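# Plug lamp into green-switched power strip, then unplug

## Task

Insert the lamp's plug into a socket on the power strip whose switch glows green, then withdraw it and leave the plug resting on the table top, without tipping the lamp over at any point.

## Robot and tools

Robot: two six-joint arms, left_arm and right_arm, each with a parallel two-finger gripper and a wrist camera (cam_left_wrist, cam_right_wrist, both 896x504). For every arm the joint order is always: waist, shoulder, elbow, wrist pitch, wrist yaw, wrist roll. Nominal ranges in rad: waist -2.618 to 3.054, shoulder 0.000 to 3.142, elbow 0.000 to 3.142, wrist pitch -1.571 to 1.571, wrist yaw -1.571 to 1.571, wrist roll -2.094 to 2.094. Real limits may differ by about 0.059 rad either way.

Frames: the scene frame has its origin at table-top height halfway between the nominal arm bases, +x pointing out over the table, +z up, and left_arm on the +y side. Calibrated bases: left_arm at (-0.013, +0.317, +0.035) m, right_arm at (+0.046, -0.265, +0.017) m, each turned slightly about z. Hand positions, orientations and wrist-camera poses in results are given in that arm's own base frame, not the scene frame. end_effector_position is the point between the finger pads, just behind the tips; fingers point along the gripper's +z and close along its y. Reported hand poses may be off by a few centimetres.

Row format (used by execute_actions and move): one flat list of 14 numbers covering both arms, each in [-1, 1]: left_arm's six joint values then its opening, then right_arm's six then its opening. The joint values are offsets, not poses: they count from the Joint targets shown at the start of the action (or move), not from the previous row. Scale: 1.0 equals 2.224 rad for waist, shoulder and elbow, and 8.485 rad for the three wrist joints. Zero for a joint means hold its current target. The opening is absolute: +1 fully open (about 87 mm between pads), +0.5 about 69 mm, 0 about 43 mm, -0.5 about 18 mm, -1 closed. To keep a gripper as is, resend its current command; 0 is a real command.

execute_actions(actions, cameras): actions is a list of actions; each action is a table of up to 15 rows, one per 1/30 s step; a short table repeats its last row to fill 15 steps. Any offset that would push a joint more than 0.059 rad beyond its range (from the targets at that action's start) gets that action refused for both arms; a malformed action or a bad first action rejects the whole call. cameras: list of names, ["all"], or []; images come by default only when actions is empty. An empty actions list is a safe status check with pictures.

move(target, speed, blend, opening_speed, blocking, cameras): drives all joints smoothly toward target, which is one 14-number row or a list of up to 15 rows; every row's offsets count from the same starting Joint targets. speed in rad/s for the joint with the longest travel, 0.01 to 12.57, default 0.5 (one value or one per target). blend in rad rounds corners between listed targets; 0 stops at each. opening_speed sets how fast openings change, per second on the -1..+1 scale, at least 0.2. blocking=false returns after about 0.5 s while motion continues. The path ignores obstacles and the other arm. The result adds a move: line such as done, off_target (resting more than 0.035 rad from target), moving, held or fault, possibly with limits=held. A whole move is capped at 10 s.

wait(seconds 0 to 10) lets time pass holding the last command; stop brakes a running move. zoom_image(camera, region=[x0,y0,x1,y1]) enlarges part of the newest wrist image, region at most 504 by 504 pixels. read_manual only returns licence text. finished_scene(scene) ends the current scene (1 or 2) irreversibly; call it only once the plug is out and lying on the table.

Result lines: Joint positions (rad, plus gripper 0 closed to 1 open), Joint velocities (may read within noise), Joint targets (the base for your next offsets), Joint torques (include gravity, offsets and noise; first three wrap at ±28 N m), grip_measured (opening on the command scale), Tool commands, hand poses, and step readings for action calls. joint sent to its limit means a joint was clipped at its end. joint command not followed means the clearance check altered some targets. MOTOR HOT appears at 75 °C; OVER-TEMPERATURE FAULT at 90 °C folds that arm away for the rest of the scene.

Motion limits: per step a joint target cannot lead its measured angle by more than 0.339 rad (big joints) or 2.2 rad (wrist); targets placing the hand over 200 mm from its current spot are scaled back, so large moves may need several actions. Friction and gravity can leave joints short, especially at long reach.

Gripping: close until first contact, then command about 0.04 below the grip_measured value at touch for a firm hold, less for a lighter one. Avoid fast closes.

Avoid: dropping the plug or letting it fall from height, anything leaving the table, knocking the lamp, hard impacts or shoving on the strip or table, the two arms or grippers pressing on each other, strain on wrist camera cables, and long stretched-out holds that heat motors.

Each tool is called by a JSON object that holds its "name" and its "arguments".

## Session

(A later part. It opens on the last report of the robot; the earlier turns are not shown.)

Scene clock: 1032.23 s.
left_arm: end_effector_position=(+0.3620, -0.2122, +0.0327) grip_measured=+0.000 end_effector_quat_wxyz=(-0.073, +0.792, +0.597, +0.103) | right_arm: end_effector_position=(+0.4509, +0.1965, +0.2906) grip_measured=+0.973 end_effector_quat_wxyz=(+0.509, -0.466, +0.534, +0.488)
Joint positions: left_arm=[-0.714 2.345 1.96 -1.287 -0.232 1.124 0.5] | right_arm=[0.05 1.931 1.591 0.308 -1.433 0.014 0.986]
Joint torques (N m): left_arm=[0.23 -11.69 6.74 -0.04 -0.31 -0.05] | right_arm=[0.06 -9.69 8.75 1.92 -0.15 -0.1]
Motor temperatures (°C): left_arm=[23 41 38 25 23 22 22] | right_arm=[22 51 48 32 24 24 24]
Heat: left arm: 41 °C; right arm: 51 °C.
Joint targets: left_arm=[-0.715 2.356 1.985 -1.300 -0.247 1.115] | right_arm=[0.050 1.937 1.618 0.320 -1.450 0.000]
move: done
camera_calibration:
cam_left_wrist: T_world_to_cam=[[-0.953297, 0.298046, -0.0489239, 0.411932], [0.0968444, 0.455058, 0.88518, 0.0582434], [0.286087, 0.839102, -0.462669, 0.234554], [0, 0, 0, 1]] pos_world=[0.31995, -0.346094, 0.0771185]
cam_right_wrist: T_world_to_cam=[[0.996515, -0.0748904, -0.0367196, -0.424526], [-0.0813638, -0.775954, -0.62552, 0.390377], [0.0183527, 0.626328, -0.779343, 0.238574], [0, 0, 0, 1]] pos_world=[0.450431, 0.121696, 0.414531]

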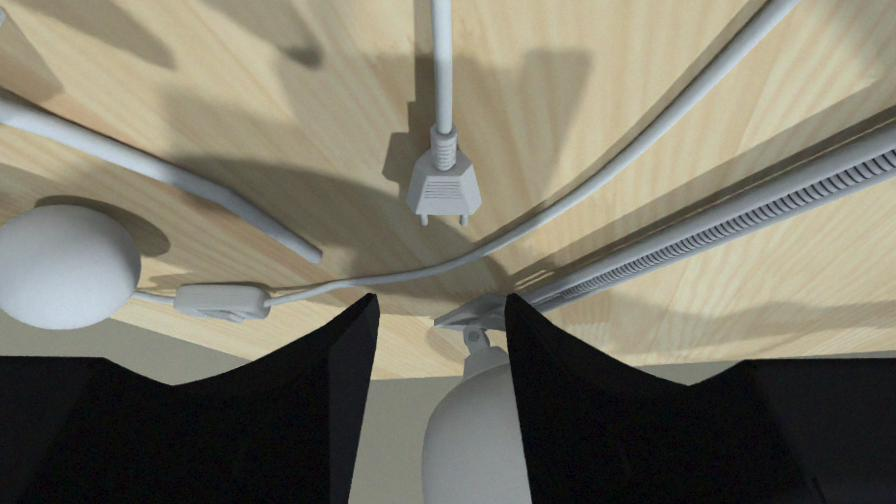

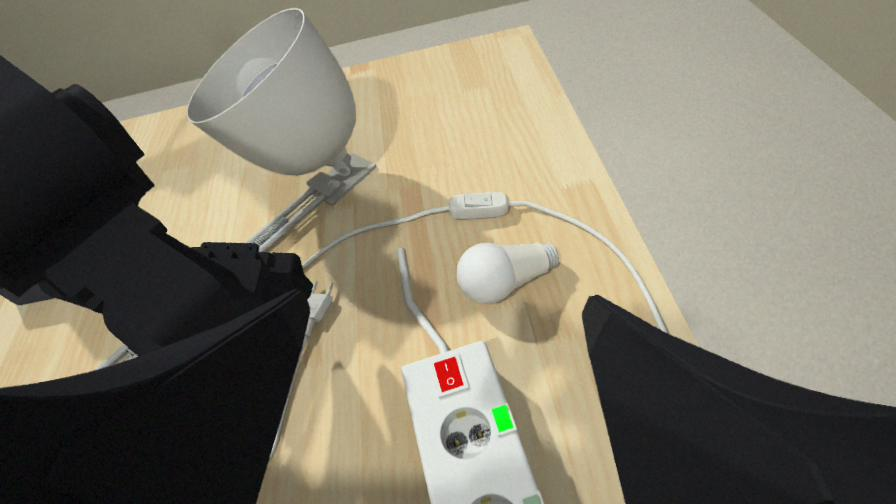

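{"name": "zoom_image", "arguments": {"camera": "cam_left_wrist", "region": [380, 110, 510, 240]}}

{"name": "zoom_image", "arguments": {"camera": "cam_right_wrist", "region": [260, 270, 360, 350]}}

Scaled by 3.877.

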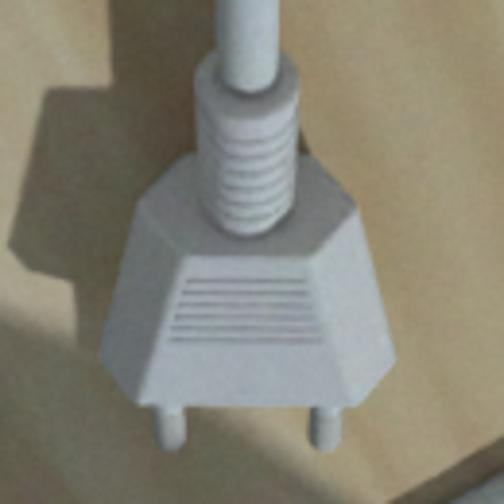

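Scaled by 5.040.

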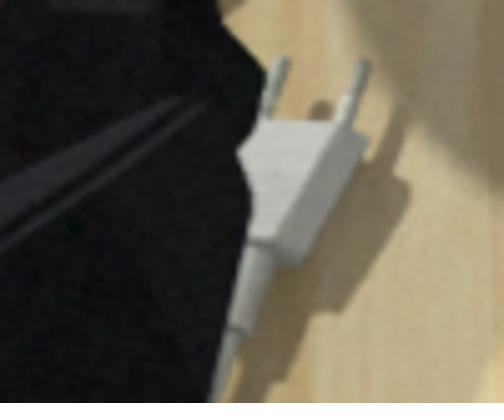

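{"name": "move", "arguments": {"target": [-0.0038,0.0252,-0.0434,0.0165,0,0,0.0, 0,0,0,0,0,0,1], "speed": 0.15, "cameras": ["cam_left_wrist"]}}

Scene clock: 1083.93 s.
left_arm: end_effector_position=(+0.3642, -0.2139, -0.0083) grip_measured=+0.000 end_effector_quat_wxyz=(-0.075, +0.792, +0.597, +0.103) | right_arm: end_effector_position=(+0.4509, +0.1965, +0.2906) grip_measured=+0.973 end_effector_quat_wxyz=(+0.509, -0.466, +0.534, +0.488)
Joint positions: left_arm=[-0.714 2.402 1.894 -1.169 -0.233 1.123 0.5] | right_arm=[0.05 1.931 1.591 0.308 -1.433 0.014 0.986]
Joint torques (N m): left_arm=[-0.5 -11.97 4.23 0.03 -0.25 -0.02] | right_arm=[0.06 -9.69 8.69 1.92 -0.14 -0.11]
Motor temperatures (°C): left_arm=[23 46 39 24 23 22 21] | right_arm=[22 52 48 32 24 24 24]
Heat: left arm: 46 °C; right arm: 52 °C.
Joint targets: left_arm=[-0.723 2.412 1.888 -1.160 -0.247 1.115] | right_arm=[0.050 1.937 1.618 0.320 -1.450 0.000]
move: done
camera_calibration:
cam_left_wrist: T_world_to_cam=[[-0.953639, 0.297672, -0.0443231, 0.41258], [0.0995799, 0.45108, 0.886911, 0.0931956], [0.284002, 0.841379, -0.459809, 0.217672], [0, 0, 0, 1]] pos_world=[0.322352, -0.347996, 0.0357181]
Images, in order (width x height): cam_left_wrist 896x504.

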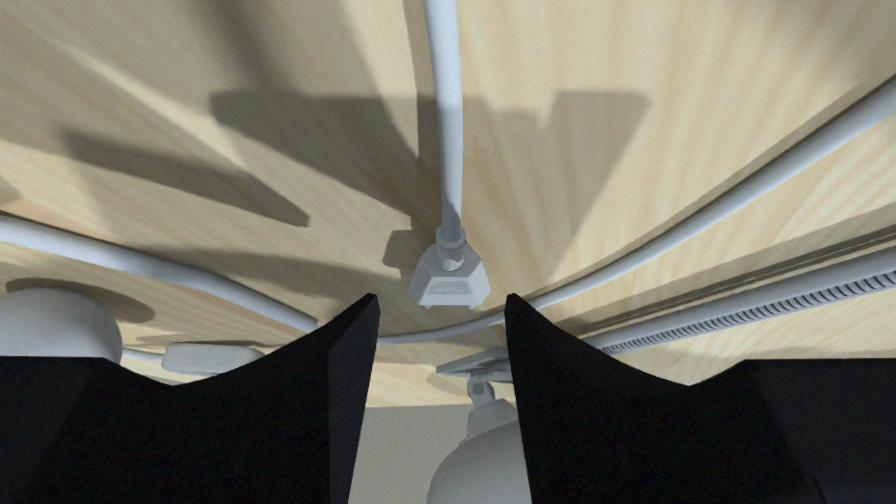

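{"name": "move", "arguments": {"target": [-0.0063,0.00674,-0.01596,0.00595,0,0,0.0, 0,0,0,0,0,0,1], "speed": 0.1, "cameras": ["cam_left_wrist"]}}

Scene clock: 1105.57 s.
left_arm: end_effector_position=(+0.3600, -0.2192, -0.0228) grip_measured=+0.000 end_effector_quat_wxyz=(-0.074, +0.797, +0.591, +0.104) | right_arm: end_effector_position=(+0.4509, +0.1965, +0.2906) grip_measured=+0.973 end_effector_quat_wxyz=(+0.509, -0.466, +0.534, +0.488)
Joint positions: left_arm=[-0.731 2.416 1.859 -1.119 -0.233 1.123 0.5] | right_arm=[0.05 1.931 1.591 0.308 -1.433 0.014 0.986]
Joint torques (N m): left_arm=[-0.43 -12.19 4.1 0.05 -0.29 -0.12] | right_arm=[0.08 -9.68 8.73 1.91 -0.14 -0.1]
Heat: left arm: 45 °C; right arm: 52 °C.
Joint targets: left_arm=[-0.737 2.427 1.853 -1.109 -0.247 1.115] | right_arm=[0.050 1.937 1.618 0.320 -1.450 0.000]
move: done
camera_calibration:
cam_left_wrist: T_world_to_cam=[[-0.948687, 0.312919, -0.0455525, 0.411112], [0.105789, 0.449821, 0.886831, 0.106347], [0.297997, 0.836506, -0.459843, 0.21051], [0, 0, 0, 1]] pos_world=[0.316034, -0.352574, 0.021217]
Images, in order (width x height): cam_left_wrist 896x504.

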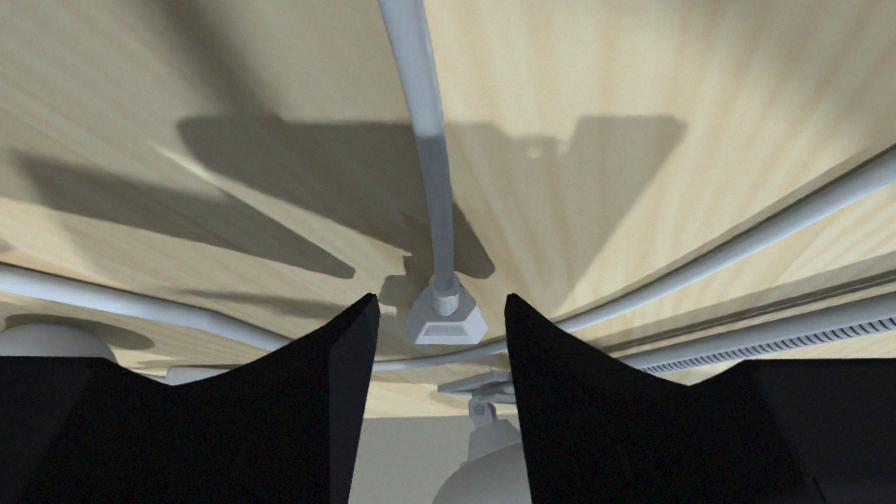

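{"name": "move", "arguments": {"target": [0.003,0.00103,-0.00562,0.00174,0,0,0.0, 0,0,0,0,0,0,1], "speed": 0.1, "cameras": ["cam_left_wrist"]}}

Scene clock: 1146.50 s.
left_arm: end_effector_position=(+0.3598, -0.2190, -0.0257) grip_measured=+0.000 end_effector_quat_wxyz=(-0.073, +0.797, +0.591, +0.104) | right_arm: end_effector_position=(+0.4509, +0.1965, +0.2906) grip_measured=+0.973 end_effector_quat_wxyz=(+0.509, -0.466, +0.534, +0.488)
Joint positions: left_arm=[-0.731 2.416 1.847 -1.105 -0.233 1.123 0.5] | right_arm=[0.05 1.931 1.591 0.308 -1.433 0.014 0.986]
Joint torques (N m): left_arm=[0.17 -11.7 4.12 0.12 -0.33 -0.11] | right_arm=[-0.02 -9.69 8.72 1.9 -0.15 -0.11]
Heat: left arm: 46 °C; right arm: 53 °C.
Joint targets: left_arm=[-0.731 2.429 1.840 -1.094 -0.247 1.115] | right_arm=[0.050 1.937 1.618 0.320 -1.450 0.000]
move: done
camera_calibration:
cam_left_wrist: T_world_to_cam=[[-0.948576, 0.312825, -0.0484152, 0.41062], [0.103704, 0.451611, 0.886168, 0.110073], [0.299081, 0.835577, -0.460828, 0.208492], [0, 0, 0, 1]] pos_world=[0.315734, -0.352374, 0.018416]
Images, in order (width x height): cam_left_wrist 896x504.

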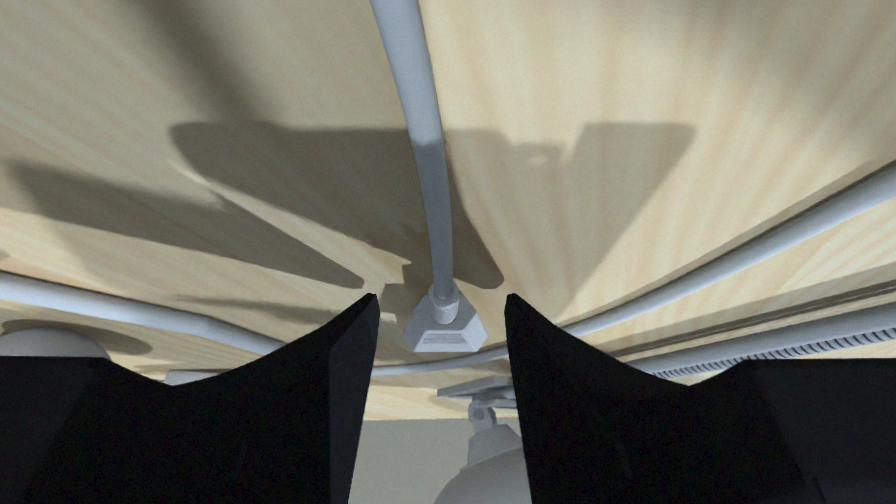

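{"name": "move", "arguments": {"target": [0,0,0,0,0,0,-0.55, 0,0,0,0,0,0,1], "opening_speed": 0.3, "cameras": ["cam_left_wrist"]}}

Scene clock: 1155.23 s.
left_arm: end_effector_position=(+0.3601, -0.2192, -0.0258) grip_measured=-0.550 end_effector_quat_wxyz=(-0.072, +0.797, +0.591, +0.104) | right_arm: end_effector_position=(+0.4509, +0.1965, +0.2906) grip_measured=+0.973 end_effector_quat_wxyz=(+0.509, -0.466, +0.534, +0.488)
Joint positions: left_arm=[-0.731 2.416 1.847 -1.103 -0.234 1.122 0.225] | right_arm=[0.05 1.931 1.591 0.308 -1.433 0.014 0.986]
Joint torques (N m): left_arm=[0.02 -11.75 4.14 0.05 -0.31 -0.05] | right_arm=[0.06 -9.62 8.7 1.92 -0.16 -0.09]
Heat: left arm: 46 °C; right arm: 53 °C.
Joint targets: left_arm=[-0.731 2.429 1.840 -1.094 -0.247 1.115] | right_arm=[0.050 1.937 1.618 0.320 -1.450 0.000]
move: done
camera_calibration:
cam_left_wrist: T_world_to_cam=[[-0.948631, 0.312459, -0.0496807, 0.410753], [0.102524, 0.452144, 0.886033, 0.110662], [0.299312, 0.835425, -0.460953, 0.208391], [0, 0, 0, 1]] pos_world=[0.315933, -0.352474, 0.018415]
Images, in order (width x height): cam_left_wrist 896x504.

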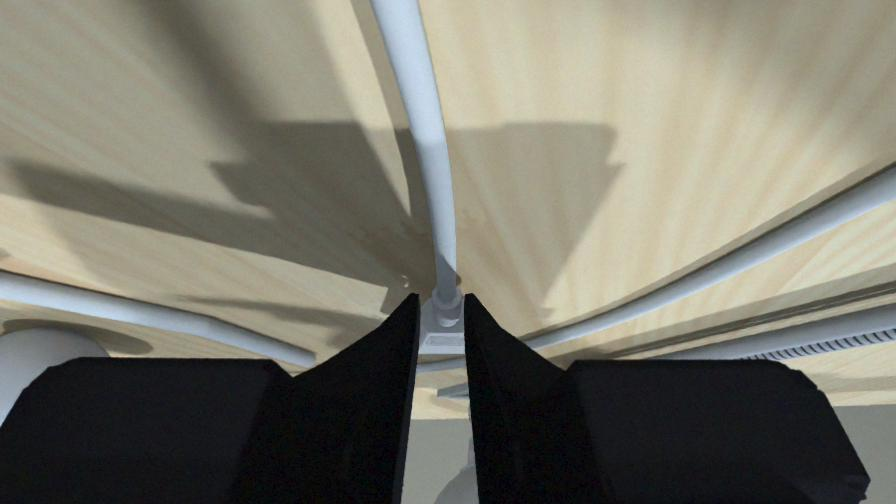

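{"name": "move", "arguments": {"target": [0,0,0,0,0,0,-0.75, 0,0,0,0,0,0,1], "opening_speed": 0.3, "cameras": ["cam_left_wrist"]}}

Scene clock: 1159.20 s.
left_arm: end_effector_position=(+0.3600, -0.2191, -0.0258) grip_measured=-0.720 end_effector_quat_wxyz=(-0.072, +0.797, +0.591, +0.104) | right_arm: end_effector_position=(+0.4509, +0.1965, +0.2906) grip_measured=+0.973 end_effector_quat_wxyz=(+0.509, -0.466, +0.534, +0.488)
Joint positions: left_arm=[-0.731 2.416 1.847 -1.103 -0.234 1.122 0.14] | right_arm=[0.05 1.931 1.591 0.308 -1.433 0.014 0.986]
Joint torques (N m): left_arm=[0.24 -11.78 4.16 0.07 -0.3 -0.05] | right_arm=[0.01 -9.68 8.73 1.91 -0.16 -0.09]
Heat: left arm: 46 °C; right arm: 53 °C.
Joint targets: left_arm=[-0.731 2.429 1.840 -1.094 -0.247 1.115] | right_arm=[0.050 1.937 1.618 0.320 -1.450 0.000]
move: done
camera_calibration:
cam_left_wrist: T_world_to_cam=[[-0.948707, 0.312215, -0.0497717, 0.410693], [0.102339, 0.452216, 0.886018, 0.110746], [0.299135, 0.835478, -0.460972, 0.208466], [0, 0, 0, 1]] pos_world=[0.315934, -0.352474, 0.018415]
Images, in order (width x height): cam_left_wrist 896x504.

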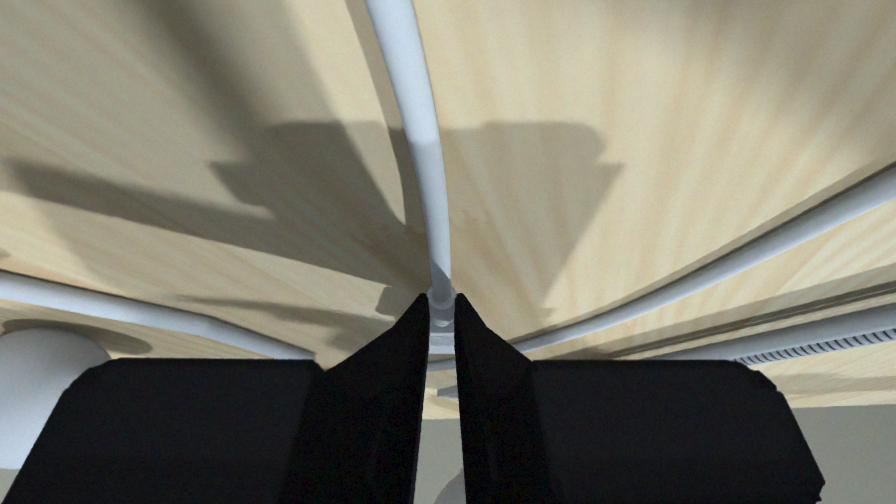

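{"name": "zoom_image", "arguments": {"camera": "cam_left_wrist", "region": [370, 260, 520, 390]}}

Scaled by 3.360.

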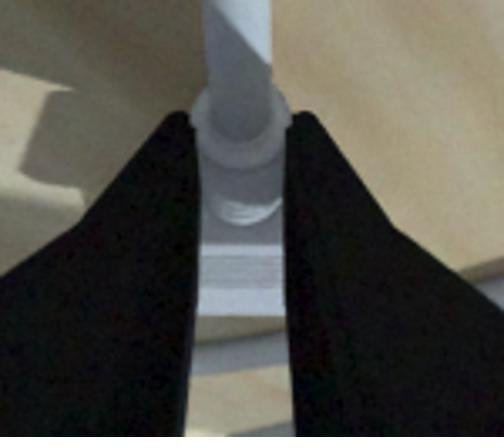

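{"name": "move", "arguments": {"target": [[0,0,0,0,0,0,0.0, 0,0,0,0,0,0,1],[0.01175,-0.00362,-0.01321,0.00251,0,0.00306,0.0, 0,0,0,0,0,0,1]], "speed": 0.1, "opening_speed": 0.5, "cameras": ["cam_left_wrist"]}}

Scene clock: 1225.77 s.
left_arm: end_effector_position=(+0.3620, -0.2089, -0.0298) grip_measured=+0.000 end_effector_quat_wxyz=(-0.079, +0.792, +0.595, +0.109) | right_arm: end_effector_position=(+0.4509, +0.1965, +0.2906) grip_measured=+0.973 end_effector_quat_wxyz=(+0.509, -0.466, +0.534, +0.488)
Joint positions: left_arm=[-0.714 2.416 1.824 -1.09 -0.247 1.126 0.5] | right_arm=[0.05 1.931 1.591 0.308 -1.433 0.014 0.986]
Joint torques (N m): left_arm=[0.59 -12.46 3.6 0.09 -0.13 0.2] | right_arm=[0.06 -9.69 8.75 1.91 -0.15 -0.08]
Heat: left arm: 46 °C; right arm: 54 °C.
Joint targets: left_arm=[-0.705 2.421 1.811 -1.073 -0.247 1.141] | right_arm=[0.050 1.937 1.618 0.320 -1.450 0.000]
move: done
camera_calibration:
cam_left_wrist: T_world_to_cam=[[-0.952185, 0.302189, -0.0450023, 0.408517], [0.0968952, 0.438382, 0.893551, 0.108821], [0.289749, 0.846465, -0.446701, 0.203602], [0, 0, 0, 1]] pos_world=[0.319446, -0.343496, 0.0120962]
Images, in order (width x height): cam_left_wrist 896x504.

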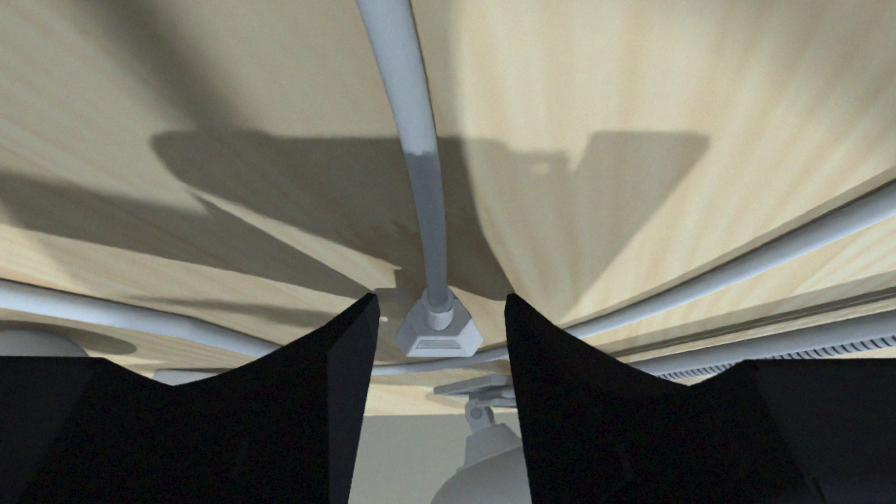

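{"name": "zoom_image", "arguments": {"camera": "cam_left_wrist", "region": [350, 260, 530, 390]}}

Scaled by 2.800.

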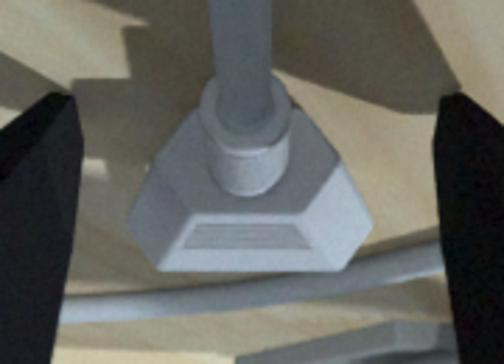

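{"name": "move", "arguments": {"target": [0.00697,0,0,0,0,0.0039,0.0, 0,0,0,0,0,0,1], "speed": 0.1, "cameras": ["cam_left_wrist"]}}

{"name": "zoom_image", "arguments": {"camera": "cam_left_wrist", "region": [350, 260, 530, 390]}}

Scene clock: 1266.20 s.
left_arm: end_effector_position=(+0.3667, -0.2037, -0.0297) grip_measured=+0.000 end_effector_quat_wxyz=(-0.082, +0.797, +0.588, +0.108) | right_arm: end_effector_position=(+0.4509, +0.1965, +0.2906) grip_measured=+0.973 end_effector_quat_wxyz=(+0.509, -0.466, +0.534, +0.488)
Joint positions: left_arm=[-0.699 2.416 1.824 -1.089 -0.249 1.157 0.5] | right_arm=[0.05 1.931 1.591 0.308 -1.433 0.014 0.986]
Joint torques (N m): left_arm=[0.87 -12.46 3.48 0.1 -0.21 0.16] | right_arm=[0.06 -9.72 8.72 1.91 -0.17 -0.09]
Heat: left arm: 48 °C; right arm: 54 °C.
Joint targets: left_arm=[-0.689 2.421 1.811 -1.073 -0.247 1.174] | right_arm=[0.050 1.937 1.618 0.320 -1.450 0.000]
move: done
camera_calibration:
cam_left_wrist: T_world_to_cam=[[-0.947771, 0.316693, -0.0379023, 0.412986], [0.109279, 0.434063, 0.89423, 0.100606], [0.299648, 0.843383, -0.446, 0.193528], [0, 0, 0, 1]] pos_world=[0.322432, -0.337677, 0.0120016]
Images, in order (width x height): cam_left_wrist 896x504.

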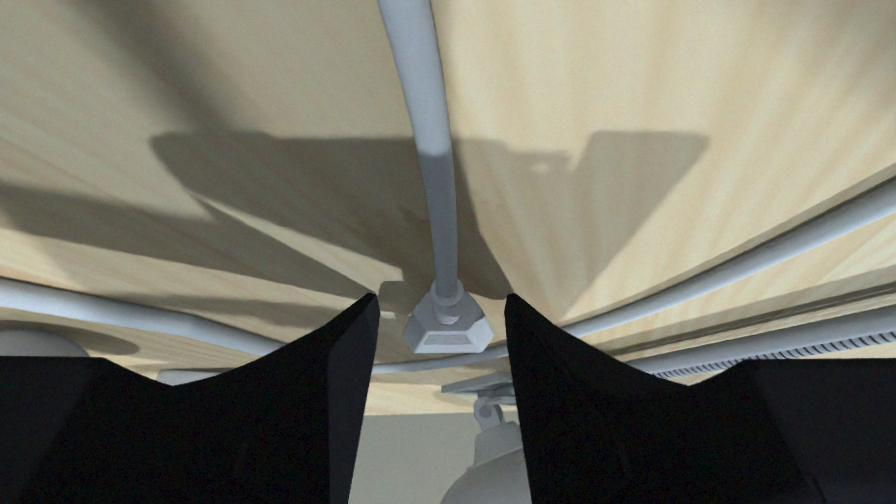

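Scaled by 2.800.

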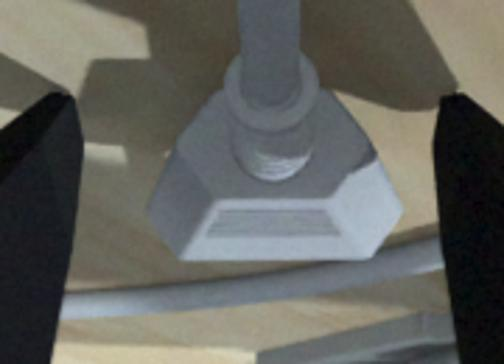

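{"name": "move", "arguments": {"target": [0,0,0,0,0,0,-0.55, 0,0,0,0,0,0,1], "opening_speed": 0.25, "cameras": ["cam_left_wrist"]}}

{"name": "zoom_image", "arguments": {"camera": "cam_left_wrist", "region": [350, 260, 530, 390]}}

Scene clock: 1274.20 s.
left_arm: end_effector_position=(+0.3690, -0.2033, -0.0297) grip_measured=-0.344 end_effector_quat_wxyz=(-0.079, +0.797, +0.588, +0.110) | right_arm: end_effector_position=(+0.4509, +0.1965, +0.2906) grip_measured=+0.973 end_effector_quat_wxyz=(+0.509, -0.466, +0.534, +0.488)
Joint positions: left_arm=[-0.697 2.416 1.824 -1.082 -0.252 1.16 0.328] | right_arm=[0.05 1.931 1.591 0.308 -1.433 0.014 0.986]
Joint torques (N m): left_arm=[0.69 -12.38 3.74 0.08 -0.11 0.18] | right_arm=[0.06 -9.69 8.7 1.92 -0.16 -0.09]
Heat: left arm: 48 °C; right arm: 54 °C.
Joint targets: left_arm=[-0.689 2.421 1.811 -1.073 -0.247 1.174] | right_arm=[0.050 1.937 1.618 0.320 -1.450 0.000]
move: done
camera_calibration:
cam_left_wrist: T_world_to_cam=[[-0.947181, 0.317578, -0.0446357, 0.414745], [0.103801, 0.435281, 0.894291, 0.102517], [0.303437, 0.842422, -0.445255, 0.191041], [0, 0, 0, 1]] pos_world=[0.324228, -0.337275, 0.0118941]
Images, in order (width x height): cam_left_wrist 896x504.

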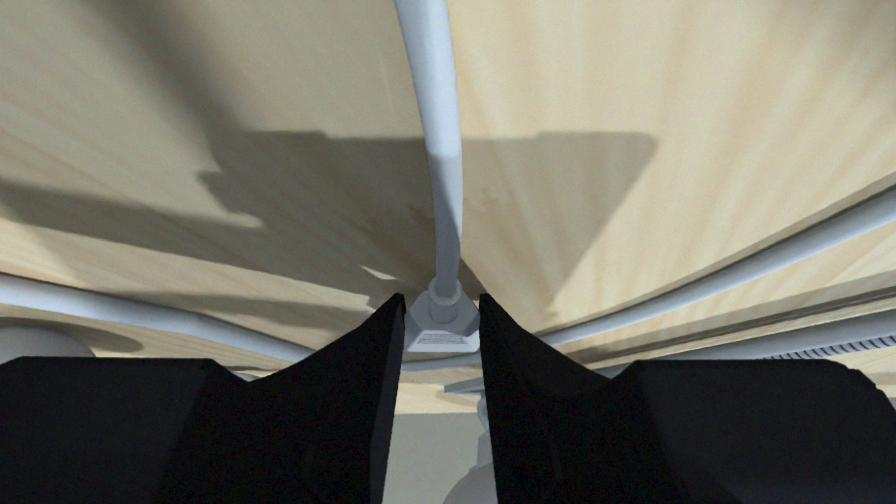

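Scaled by 2.800.

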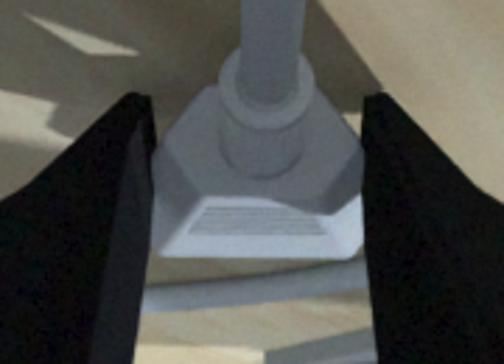

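{"name": "move", "arguments": {"target": [[-0.0004,-0.0544,0.1322,-0.0444,0,0,-0.55, -0.0899,0,0,0,-0.0130,0,1],[0.2065,-0.2140,-0.2127,0.1288,0.1588,-0.0718,-0.55, -0.0899,0,0,0,-0.0130,0,1]], "speed": [0.3,0.5], "blend": 0.05, "cameras": ["all"]}}

Scene clock: 1377.63 s.
left_arm: end_effector_position=(+0.4308, -0.2503, +0.1213) grip_measured=-0.344 end_effector_quat_wxyz=(+0.449, +0.507, +0.622, -0.393) | right_arm: end_effector_position=(+0.4623, +0.1096, +0.2912) grip_measured=+0.973 end_effector_quat_wxyz=(+0.531, -0.441, +0.553, +0.466)
Joint positions: left_arm=[-0.233 1.985 1.345 -0.015 1.079 0.563 0.328] | right_arm=[-0.145 1.931 1.591 0.308 -1.54 0.014 0.986]
Joint torques (N m): left_arm=[0.17 -14.63 4.92 1.53 0.41 -0.01] | right_arm=[-0.44 -9.66 8.64 1.82 -0.19 -0.1]
Motor temperatures (°C): left_arm=[23 50 34 23 23 22 23] | right_arm=[22 55 50 32 24 24 24]
Heat: left arm: 50 °C; right arm: 55 °C.
Joint targets: left_arm=[-0.230 1.945 1.338 0.020 1.101 0.565] | right_arm=[-0.150 1.937 1.618 0.320 -1.560 0.000]
move: off_target (left_arm); left_arm: the shoulder is farthest, 0.040 rad from its target
camera_calibration:
cam_left_wrist: T_world_to_cam=[[-0.976234, -0.21658, 0.00773037, 0.367485], [-0.199023, 0.881841, -0.427488, 0.384008], [0.0857682, -0.418867, -0.903988, 0.112782], [0, 0, 0, 1]] pos_world=[0.425505, -0.211804, 0.263271]
cam_right_wrist: T_world_to_cam=[[0.985997, -0.162619, -0.0369546, -0.427735], [-0.149473, -0.763525, -0.628242, 0.355111], [0.0739484, 0.624968, -0.77714, 0.267066], [0, 0, 0, 1]] pos_world=[0.455076, 0.0346698, 0.414837]

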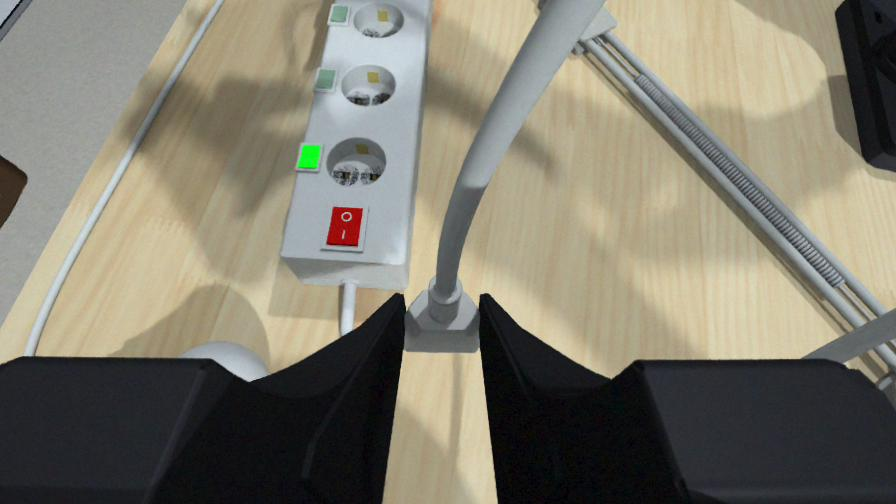

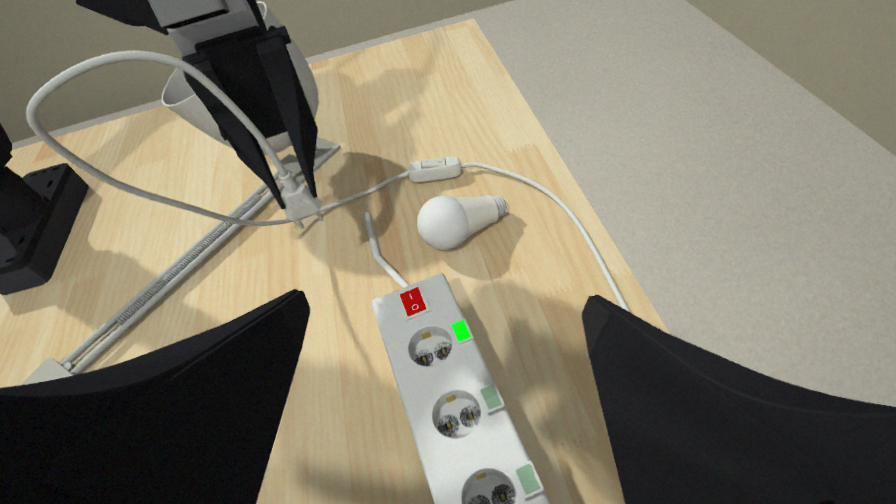

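{"name": "zoom_image", "arguments": {"camera": "cam_right_wrist", "region": [240, 140, 360, 250]}}

{"name": "zoom_image", "arguments": {"camera": "cam_left_wrist", "region": [270, 120, 490, 370]}}

{"name": "zoom_image", "arguments": {"camera": "cam_right_wrist", "region": [370, 270, 490, 380]}}

Scaled by 4.200.

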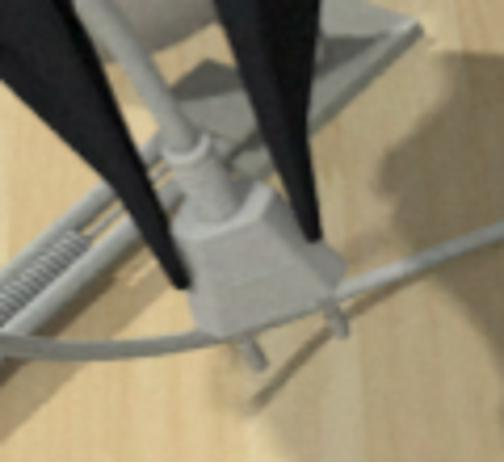

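Scaled by 2.016.

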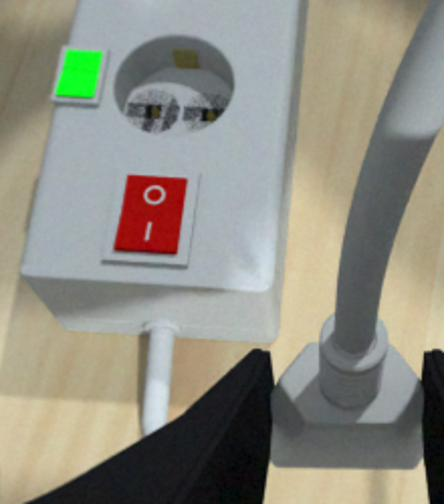

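Scaled by 4.200.

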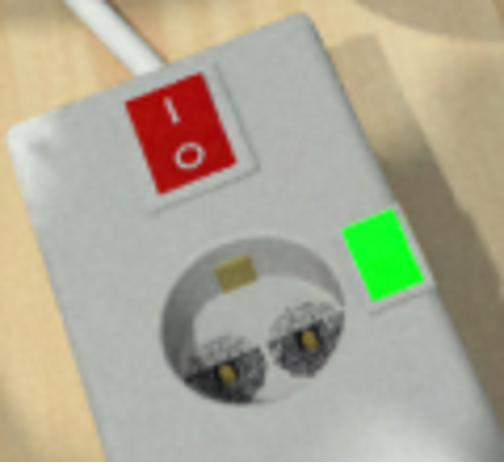

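{"name": "move", "arguments": {"target": [-0.0773,0.2406,0.3071,-0.0012,-0.0192,-0.0392,-0.55, 0,0,0,0,0,0,1], "speed": 0.3, "cameras": ["all"]}}

{"name": "zoom_image", "arguments": {"camera": "cam_right_wrist", "region": [370, 200, 530, 380]}}

{"name": "zoom_image", "arguments": {"camera": "cam_left_wrist", "region": [330, 190, 560, 390]}}

Scene clock: 1460.63 s.
left_arm: end_effector_position=(+0.5154, -0.3636, +0.0942) grip_measured=-0.344 end_effector_quat_wxyz=(+0.424, +0.458, +0.655, -0.425) | right_arm: end_effector_position=(+0.4623, +0.1096, +0.2912) grip_measured=+0.973 end_effector_quat_wxyz=(+0.531, -0.441, +0.553, +0.466)
Joint positions: left_arm=[-0.397 2.471 1.991 -0.011 0.941 0.232 0.328] | right_arm=[-0.145 1.931 1.591 0.308 -1.54 0.014 0.986]
Joint torques (N m): left_arm=[-0.03 -14.05 8.21 1.55 0.11 0.02] | right_arm=[-0.39 -9.59 8.69 1.82 -0.19 -0.11]
Motor temperatures (°C): left_arm=[23 58 36 29 23 22 23] | right_arm=[22 56 50 32 24 24 24]
Heat: left arm: 58 °C; right arm: 56 °C.
Joint targets: left_arm=[-0.402 2.480 2.021 0.009 0.937 0.232] | right_arm=[-0.150 1.937 1.618 0.320 -1.560 0.000]
move: done
camera_calibration:
cam_left_wrist: T_world_to_cam=[[-0.955091, -0.258605, 0.144654, 0.386609], [-0.295966, 0.856193, -0.423483, 0.529422], [-0.014337, -0.447278, -0.89428, 0.0740346], [0, 0, 0, 1]] pos_world=[0.527, -0.320194, 0.234484]
cam_right_wrist: T_world_to_cam=[[0.985997, -0.162619, -0.0369546, -0.427735], [-0.149473, -0.763525, -0.628242, 0.355111], [0.0739484, 0.624968, -0.77714, 0.267066], [0, 0, 0, 1]] pos_world=[0.455076, 0.0346698, 0.414837]

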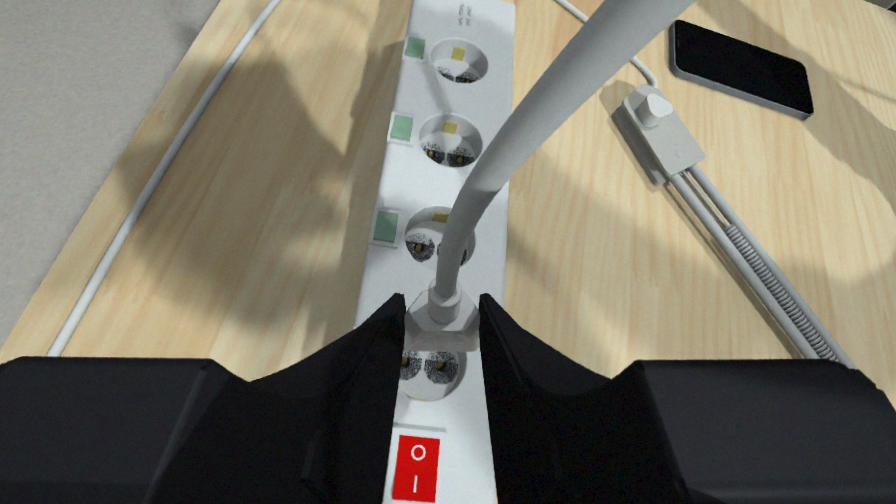

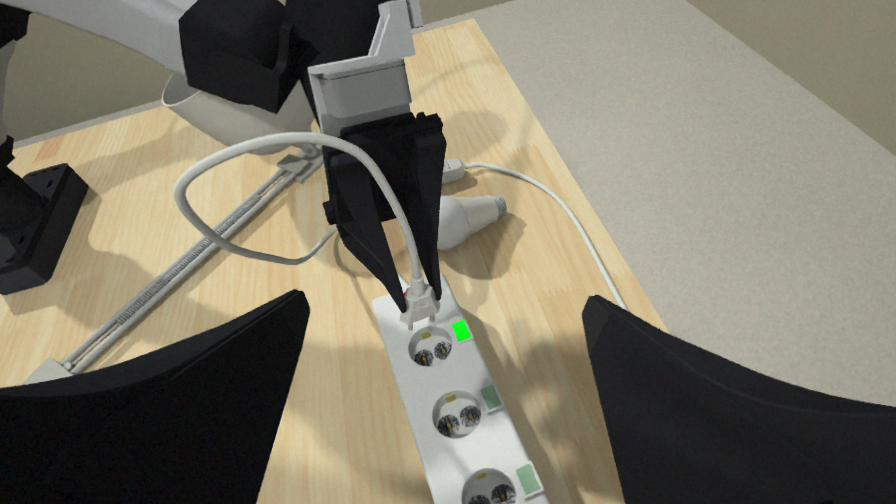

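Scaled by 2.800.

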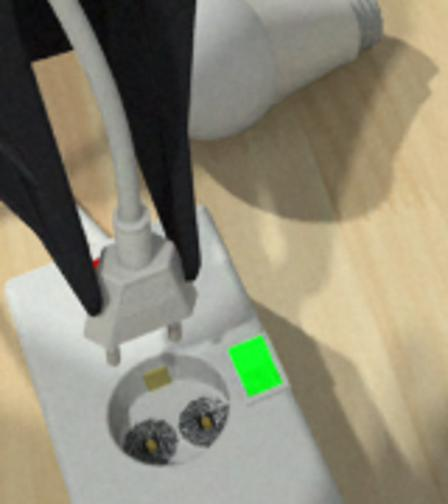

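Scaled by 2.191.

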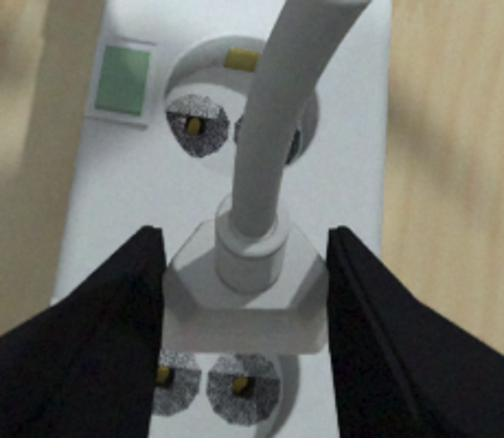

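{"name": "move", "arguments": {"target": [-0.0018,0.0157,-0.0238,0.0061,0,0.0041,-0.55, 0,0,0,0,0,0,1], "speed": 0.1, "cameras": ["all"]}}

{"name": "zoom_image", "arguments": {"camera": "cam_right_wrist", "region": [390, 260, 500, 380]}}

{"name": "zoom_image", "arguments": {"camera": "cam_left_wrist", "region": [370, 270, 520, 430]}}

Scene clock: 1539.97 s.
left_arm: end_effector_position=(+0.5157, -0.3633, +0.0704) grip_measured=-0.344 end_effector_quat_wxyz=(+0.419, +0.460, +0.658, -0.424) | right_arm: end_effector_position=(+0.4623, +0.1096, +0.2912) grip_measured=+0.973 end_effector_quat_wxyz=(+0.531, -0.441, +0.553, +0.466)
Joint positions: left_arm=[-0.397 2.508 1.972 0.023 0.94 0.244 0.328] | right_arm=[-0.145 1.931 1.591 0.308 -1.54 0.014 0.986]
Joint torques (N m): left_arm=[-0.69 -14.41 5.53 1.73 0.16 0.28] | right_arm=[-0.39 -9.65 8.66 1.83 -0.2 -0.09]
Motor temperatures (°C): left_arm=[23 52 40 32 23 22 23] | right_arm=[22 56 51 31 24 24 24]
Heat: left arm: 52 °C; right arm: 56 °C.
Joint targets: left_arm=[-0.406 2.515 1.968 0.061 0.938 0.267] | right_arm=[-0.150 1.937 1.618 0.320 -1.560 0.000]
move: off_target (left_arm); left_arm: the wrist pitch is farthest, 0.037 rad from its target
camera_calibration:
cam_left_wrist: T_world_to_cam=[[-0.954851, -0.25737, 0.148395, 0.390538], [-0.296304, 0.861245, -0.412869, 0.520452], [-0.0215443, -0.438198, -0.89862, 0.0600553], [0, 0, 0, 1]] pos_world=[0.528411, -0.321408, 0.210892]
cam_right_wrist: T_world_to_cam=[[0.985997, -0.162619, -0.0369546, -0.427735], [-0.149473, -0.763525, -0.628242, 0.355111], [0.0739484, 0.624968, -0.77714, 0.267066], [0, 0, 0, 1]] pos_world=[0.455076, 0.0346698, 0.414837]

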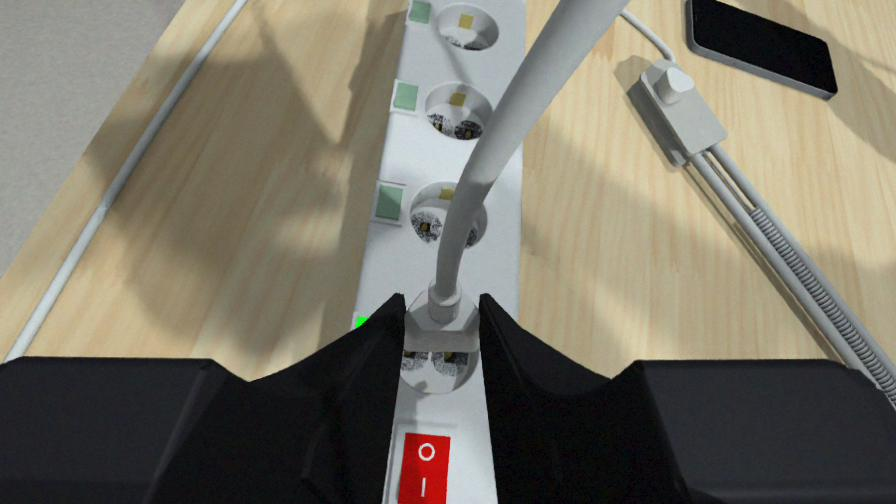

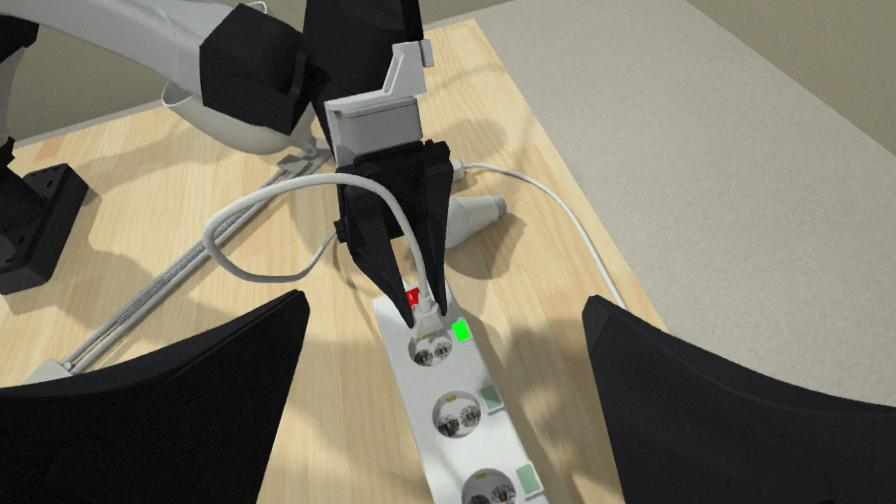

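Scaled by 4.200.

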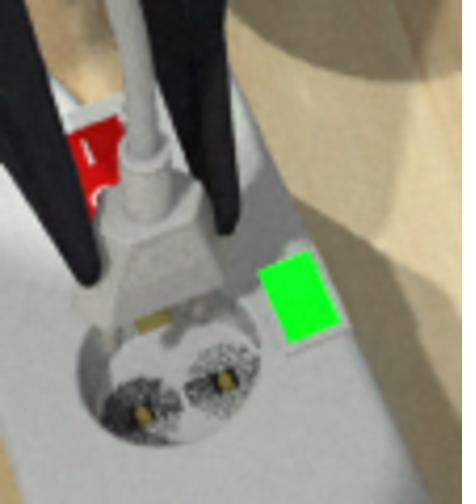

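Scaled by 3.150.

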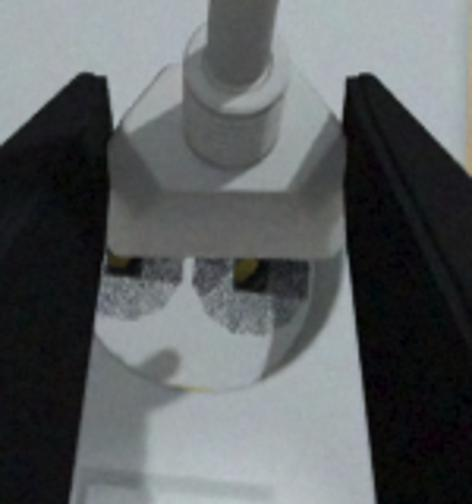

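{"name": "move", "arguments": {"target": [[-0.0021, -0.00452, 0.01569, -0.0053, 0, 0, -0.55, 0, 0, 0, 0, 0, 0, 1], [-0.0021, 0.00478, 0.00526, -0.00013, 0, 0, -0.55, 0, 0, 0, 0, 0, 0, 1]], "speed": 0.1, "cameras": ["all"]}}

Scene clock: 1624.27 s.
left_arm: end_effector_position=(+0.5131, -0.3663, +0.0653) grip_measured=-0.344 end_effector_quat_wxyz=(+0.414, +0.461, +0.659, -0.426) | right_arm: end_effector_position=(+0.4623, +0.1096, +0.2912) grip_measured=+0.973 end_effector_quat_wxyz=(+0.531, -0.441, +0.553, +0.466)
Joint positions: left_arm=[-0.403 2.516 1.972 0.023 0.94 0.245 0.328] | right_arm=[-0.145 1.931 1.591 0.308 -1.54 0.014 0.986]
Joint torques (N m): left_arm=[-0.43 -14.09 6.13 1.69 0.16 0.26] | right_arm=[-0.43 -9.62 8.66 1.83 -0.2 -0.1]
Motor temperatures (°C): left_arm=[23 62 38 32 23 22 23] | right_arm=[22 57 51 31 24 24 24]
Heat: left arm: 62 °C; right arm: 57 °C.
Joint targets: left_arm=[-0.410 2.526 1.980 0.060 0.938 0.267] | right_arm=[-0.150 1.937 1.618 0.320 -1.560 0.000]
move: off_target (left_arm); left_arm: the wrist pitch is farthest, 0.037 rad from its target
camera_calibration:
cam_left_wrist: T_world_to_cam=[[-0.955198, -0.252006, 0.155206, 0.389673], [-0.294283, 0.864541, -0.407389, 0.519902], [-0.0315181, -0.434812, -0.89997, 0.0606423], [0, 0, 0, 1]] pos_world=[0.527125, -0.324909, 0.205899]
cam_right_wrist: T_world_to_cam=[[0.985997, -0.162619, -0.0369546, -0.427735], [-0.149473, -0.763525, -0.628242, 0.355111], [0.0739484, 0.624968, -0.77714, 0.267066], [0, 0, 0, 1]] pos_world=[0.455076, 0.0346698, 0.414837]

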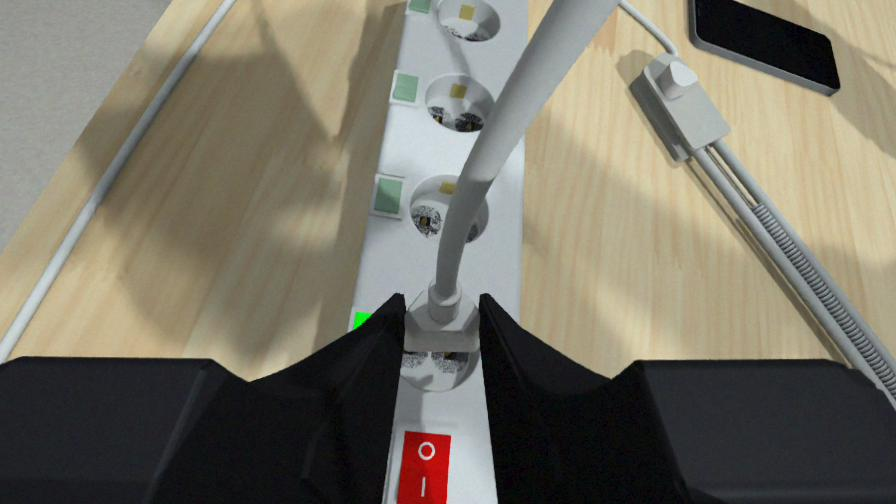

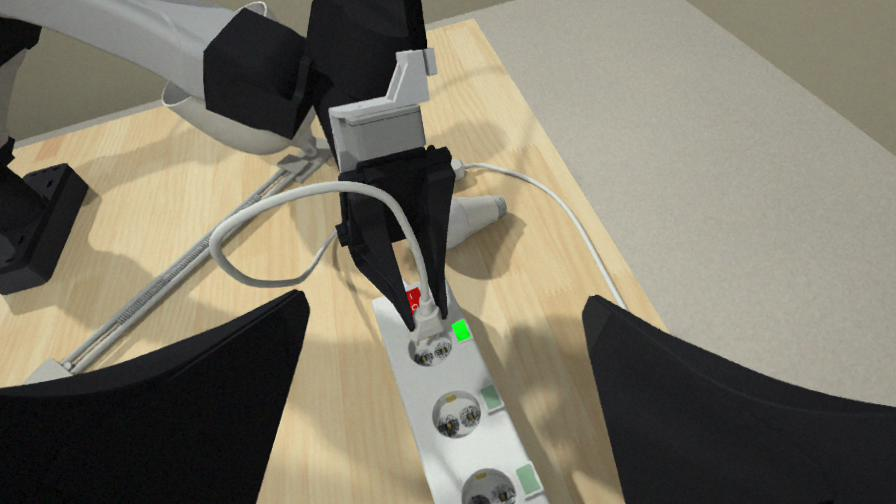

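{"name": "zoom_image", "arguments": {"camera": "cam_right_wrist", "region": [390, 290, 480, 380]}}

{"name": "zoom_image", "arguments": {"camera": "cam_left_wrist", "region": [360, 270, 520, 400]}}

Scaled by 5.600.

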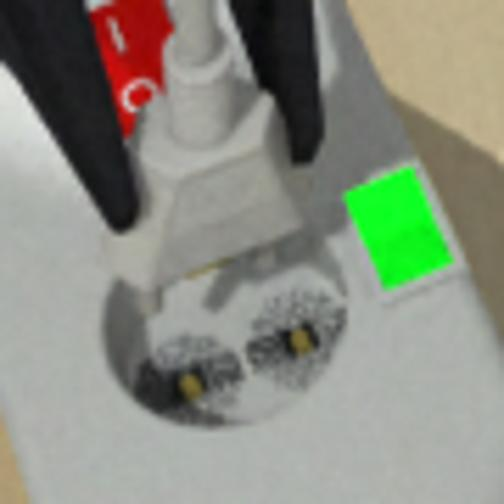

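Scaled by 3.150.

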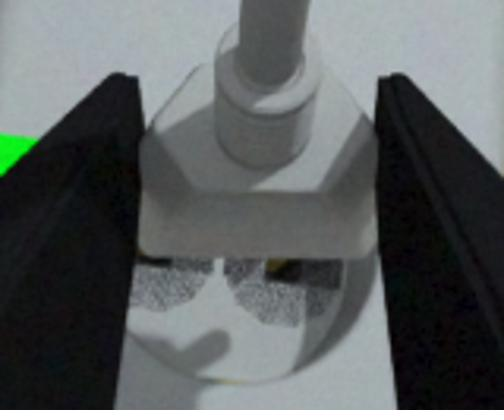

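{"name": "zoom_image", "arguments": {"camera": "cam_right_wrist", "region": [402, 315, 458, 371]}}

Scaled by 9.000.

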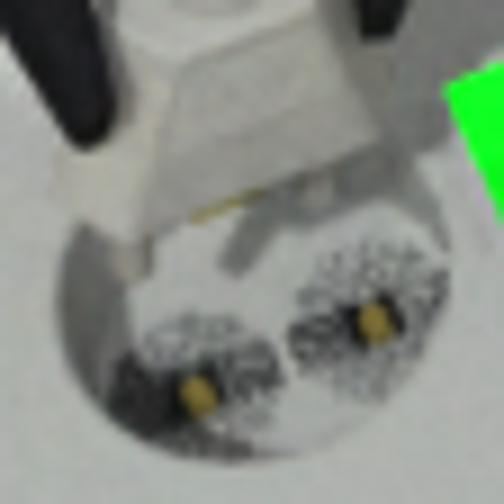

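{"name": "move", "arguments": {"target": [0, 0, 0, 0, 0, 0, -0.55, 0.0609, -0.3585, -0.3864, 0.0072, 0.0843, 0, 1], "speed": 0.6, "cameras": ["cam_right_wrist"]}}

Scene clock: 1827.33 s.
left_arm: end_effector_position=(+0.5131, -0.3663, +0.0653) grip_measured=-0.344 end_effector_quat_wxyz=(+0.415, +0.461, +0.659, -0.426) | right_arm: end_effector_position=(+0.3533, +0.1252, +0.2794) grip_measured=+0.973 end_effector_quat_wxyz=(+0.643, -0.282, +0.650, +0.291)
Joint positions: left_arm=[-0.403 2.516 1.972 0.023 0.94 0.245 0.328] | right_arm=[-0.021 1.148 0.779 0.364 -0.855 0.012 0.986]
Joint torques (N m): left_arm=[-0.5 -13.86 6.19 1.64 0.18 0.24] | right_arm=[0.62 -4.22 4.62 2.35 0.16 -0.06]
Motor temperatures (°C): left_arm=[23 54 39 34 23 22 23] | right_arm=[22 58 51 31 24 24 24]
Heat: left arm: 54 °C; right arm: 58 °C.
Joint targets: left_arm=[-0.410 2.526 1.980 0.060 0.938 0.267] | right_arm=[-0.014 1.139 0.759 0.381 -0.845 0.000]
move: off_target (left_arm); left_arm: the wrist pitch is farthest, 0.037 rad from its target
camera_calibration:
cam_right_wrist: T_world_to_cam=[[0.749214, -0.662304, -0.00573283, -0.180677], [-0.518769, -0.581418, -0.626763, 0.450598], [0.411774, 0.472553, -0.779189, 0.156471], [0, 0, 0, 1]] pos_world=[0.304691, 0.0683816, 0.403303]
Images, in order (width x height): cam_right_wrist 896x504.

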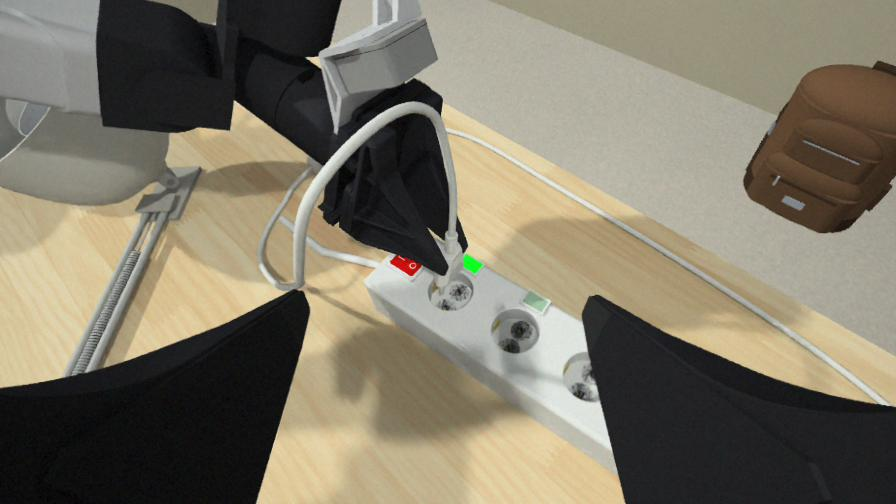

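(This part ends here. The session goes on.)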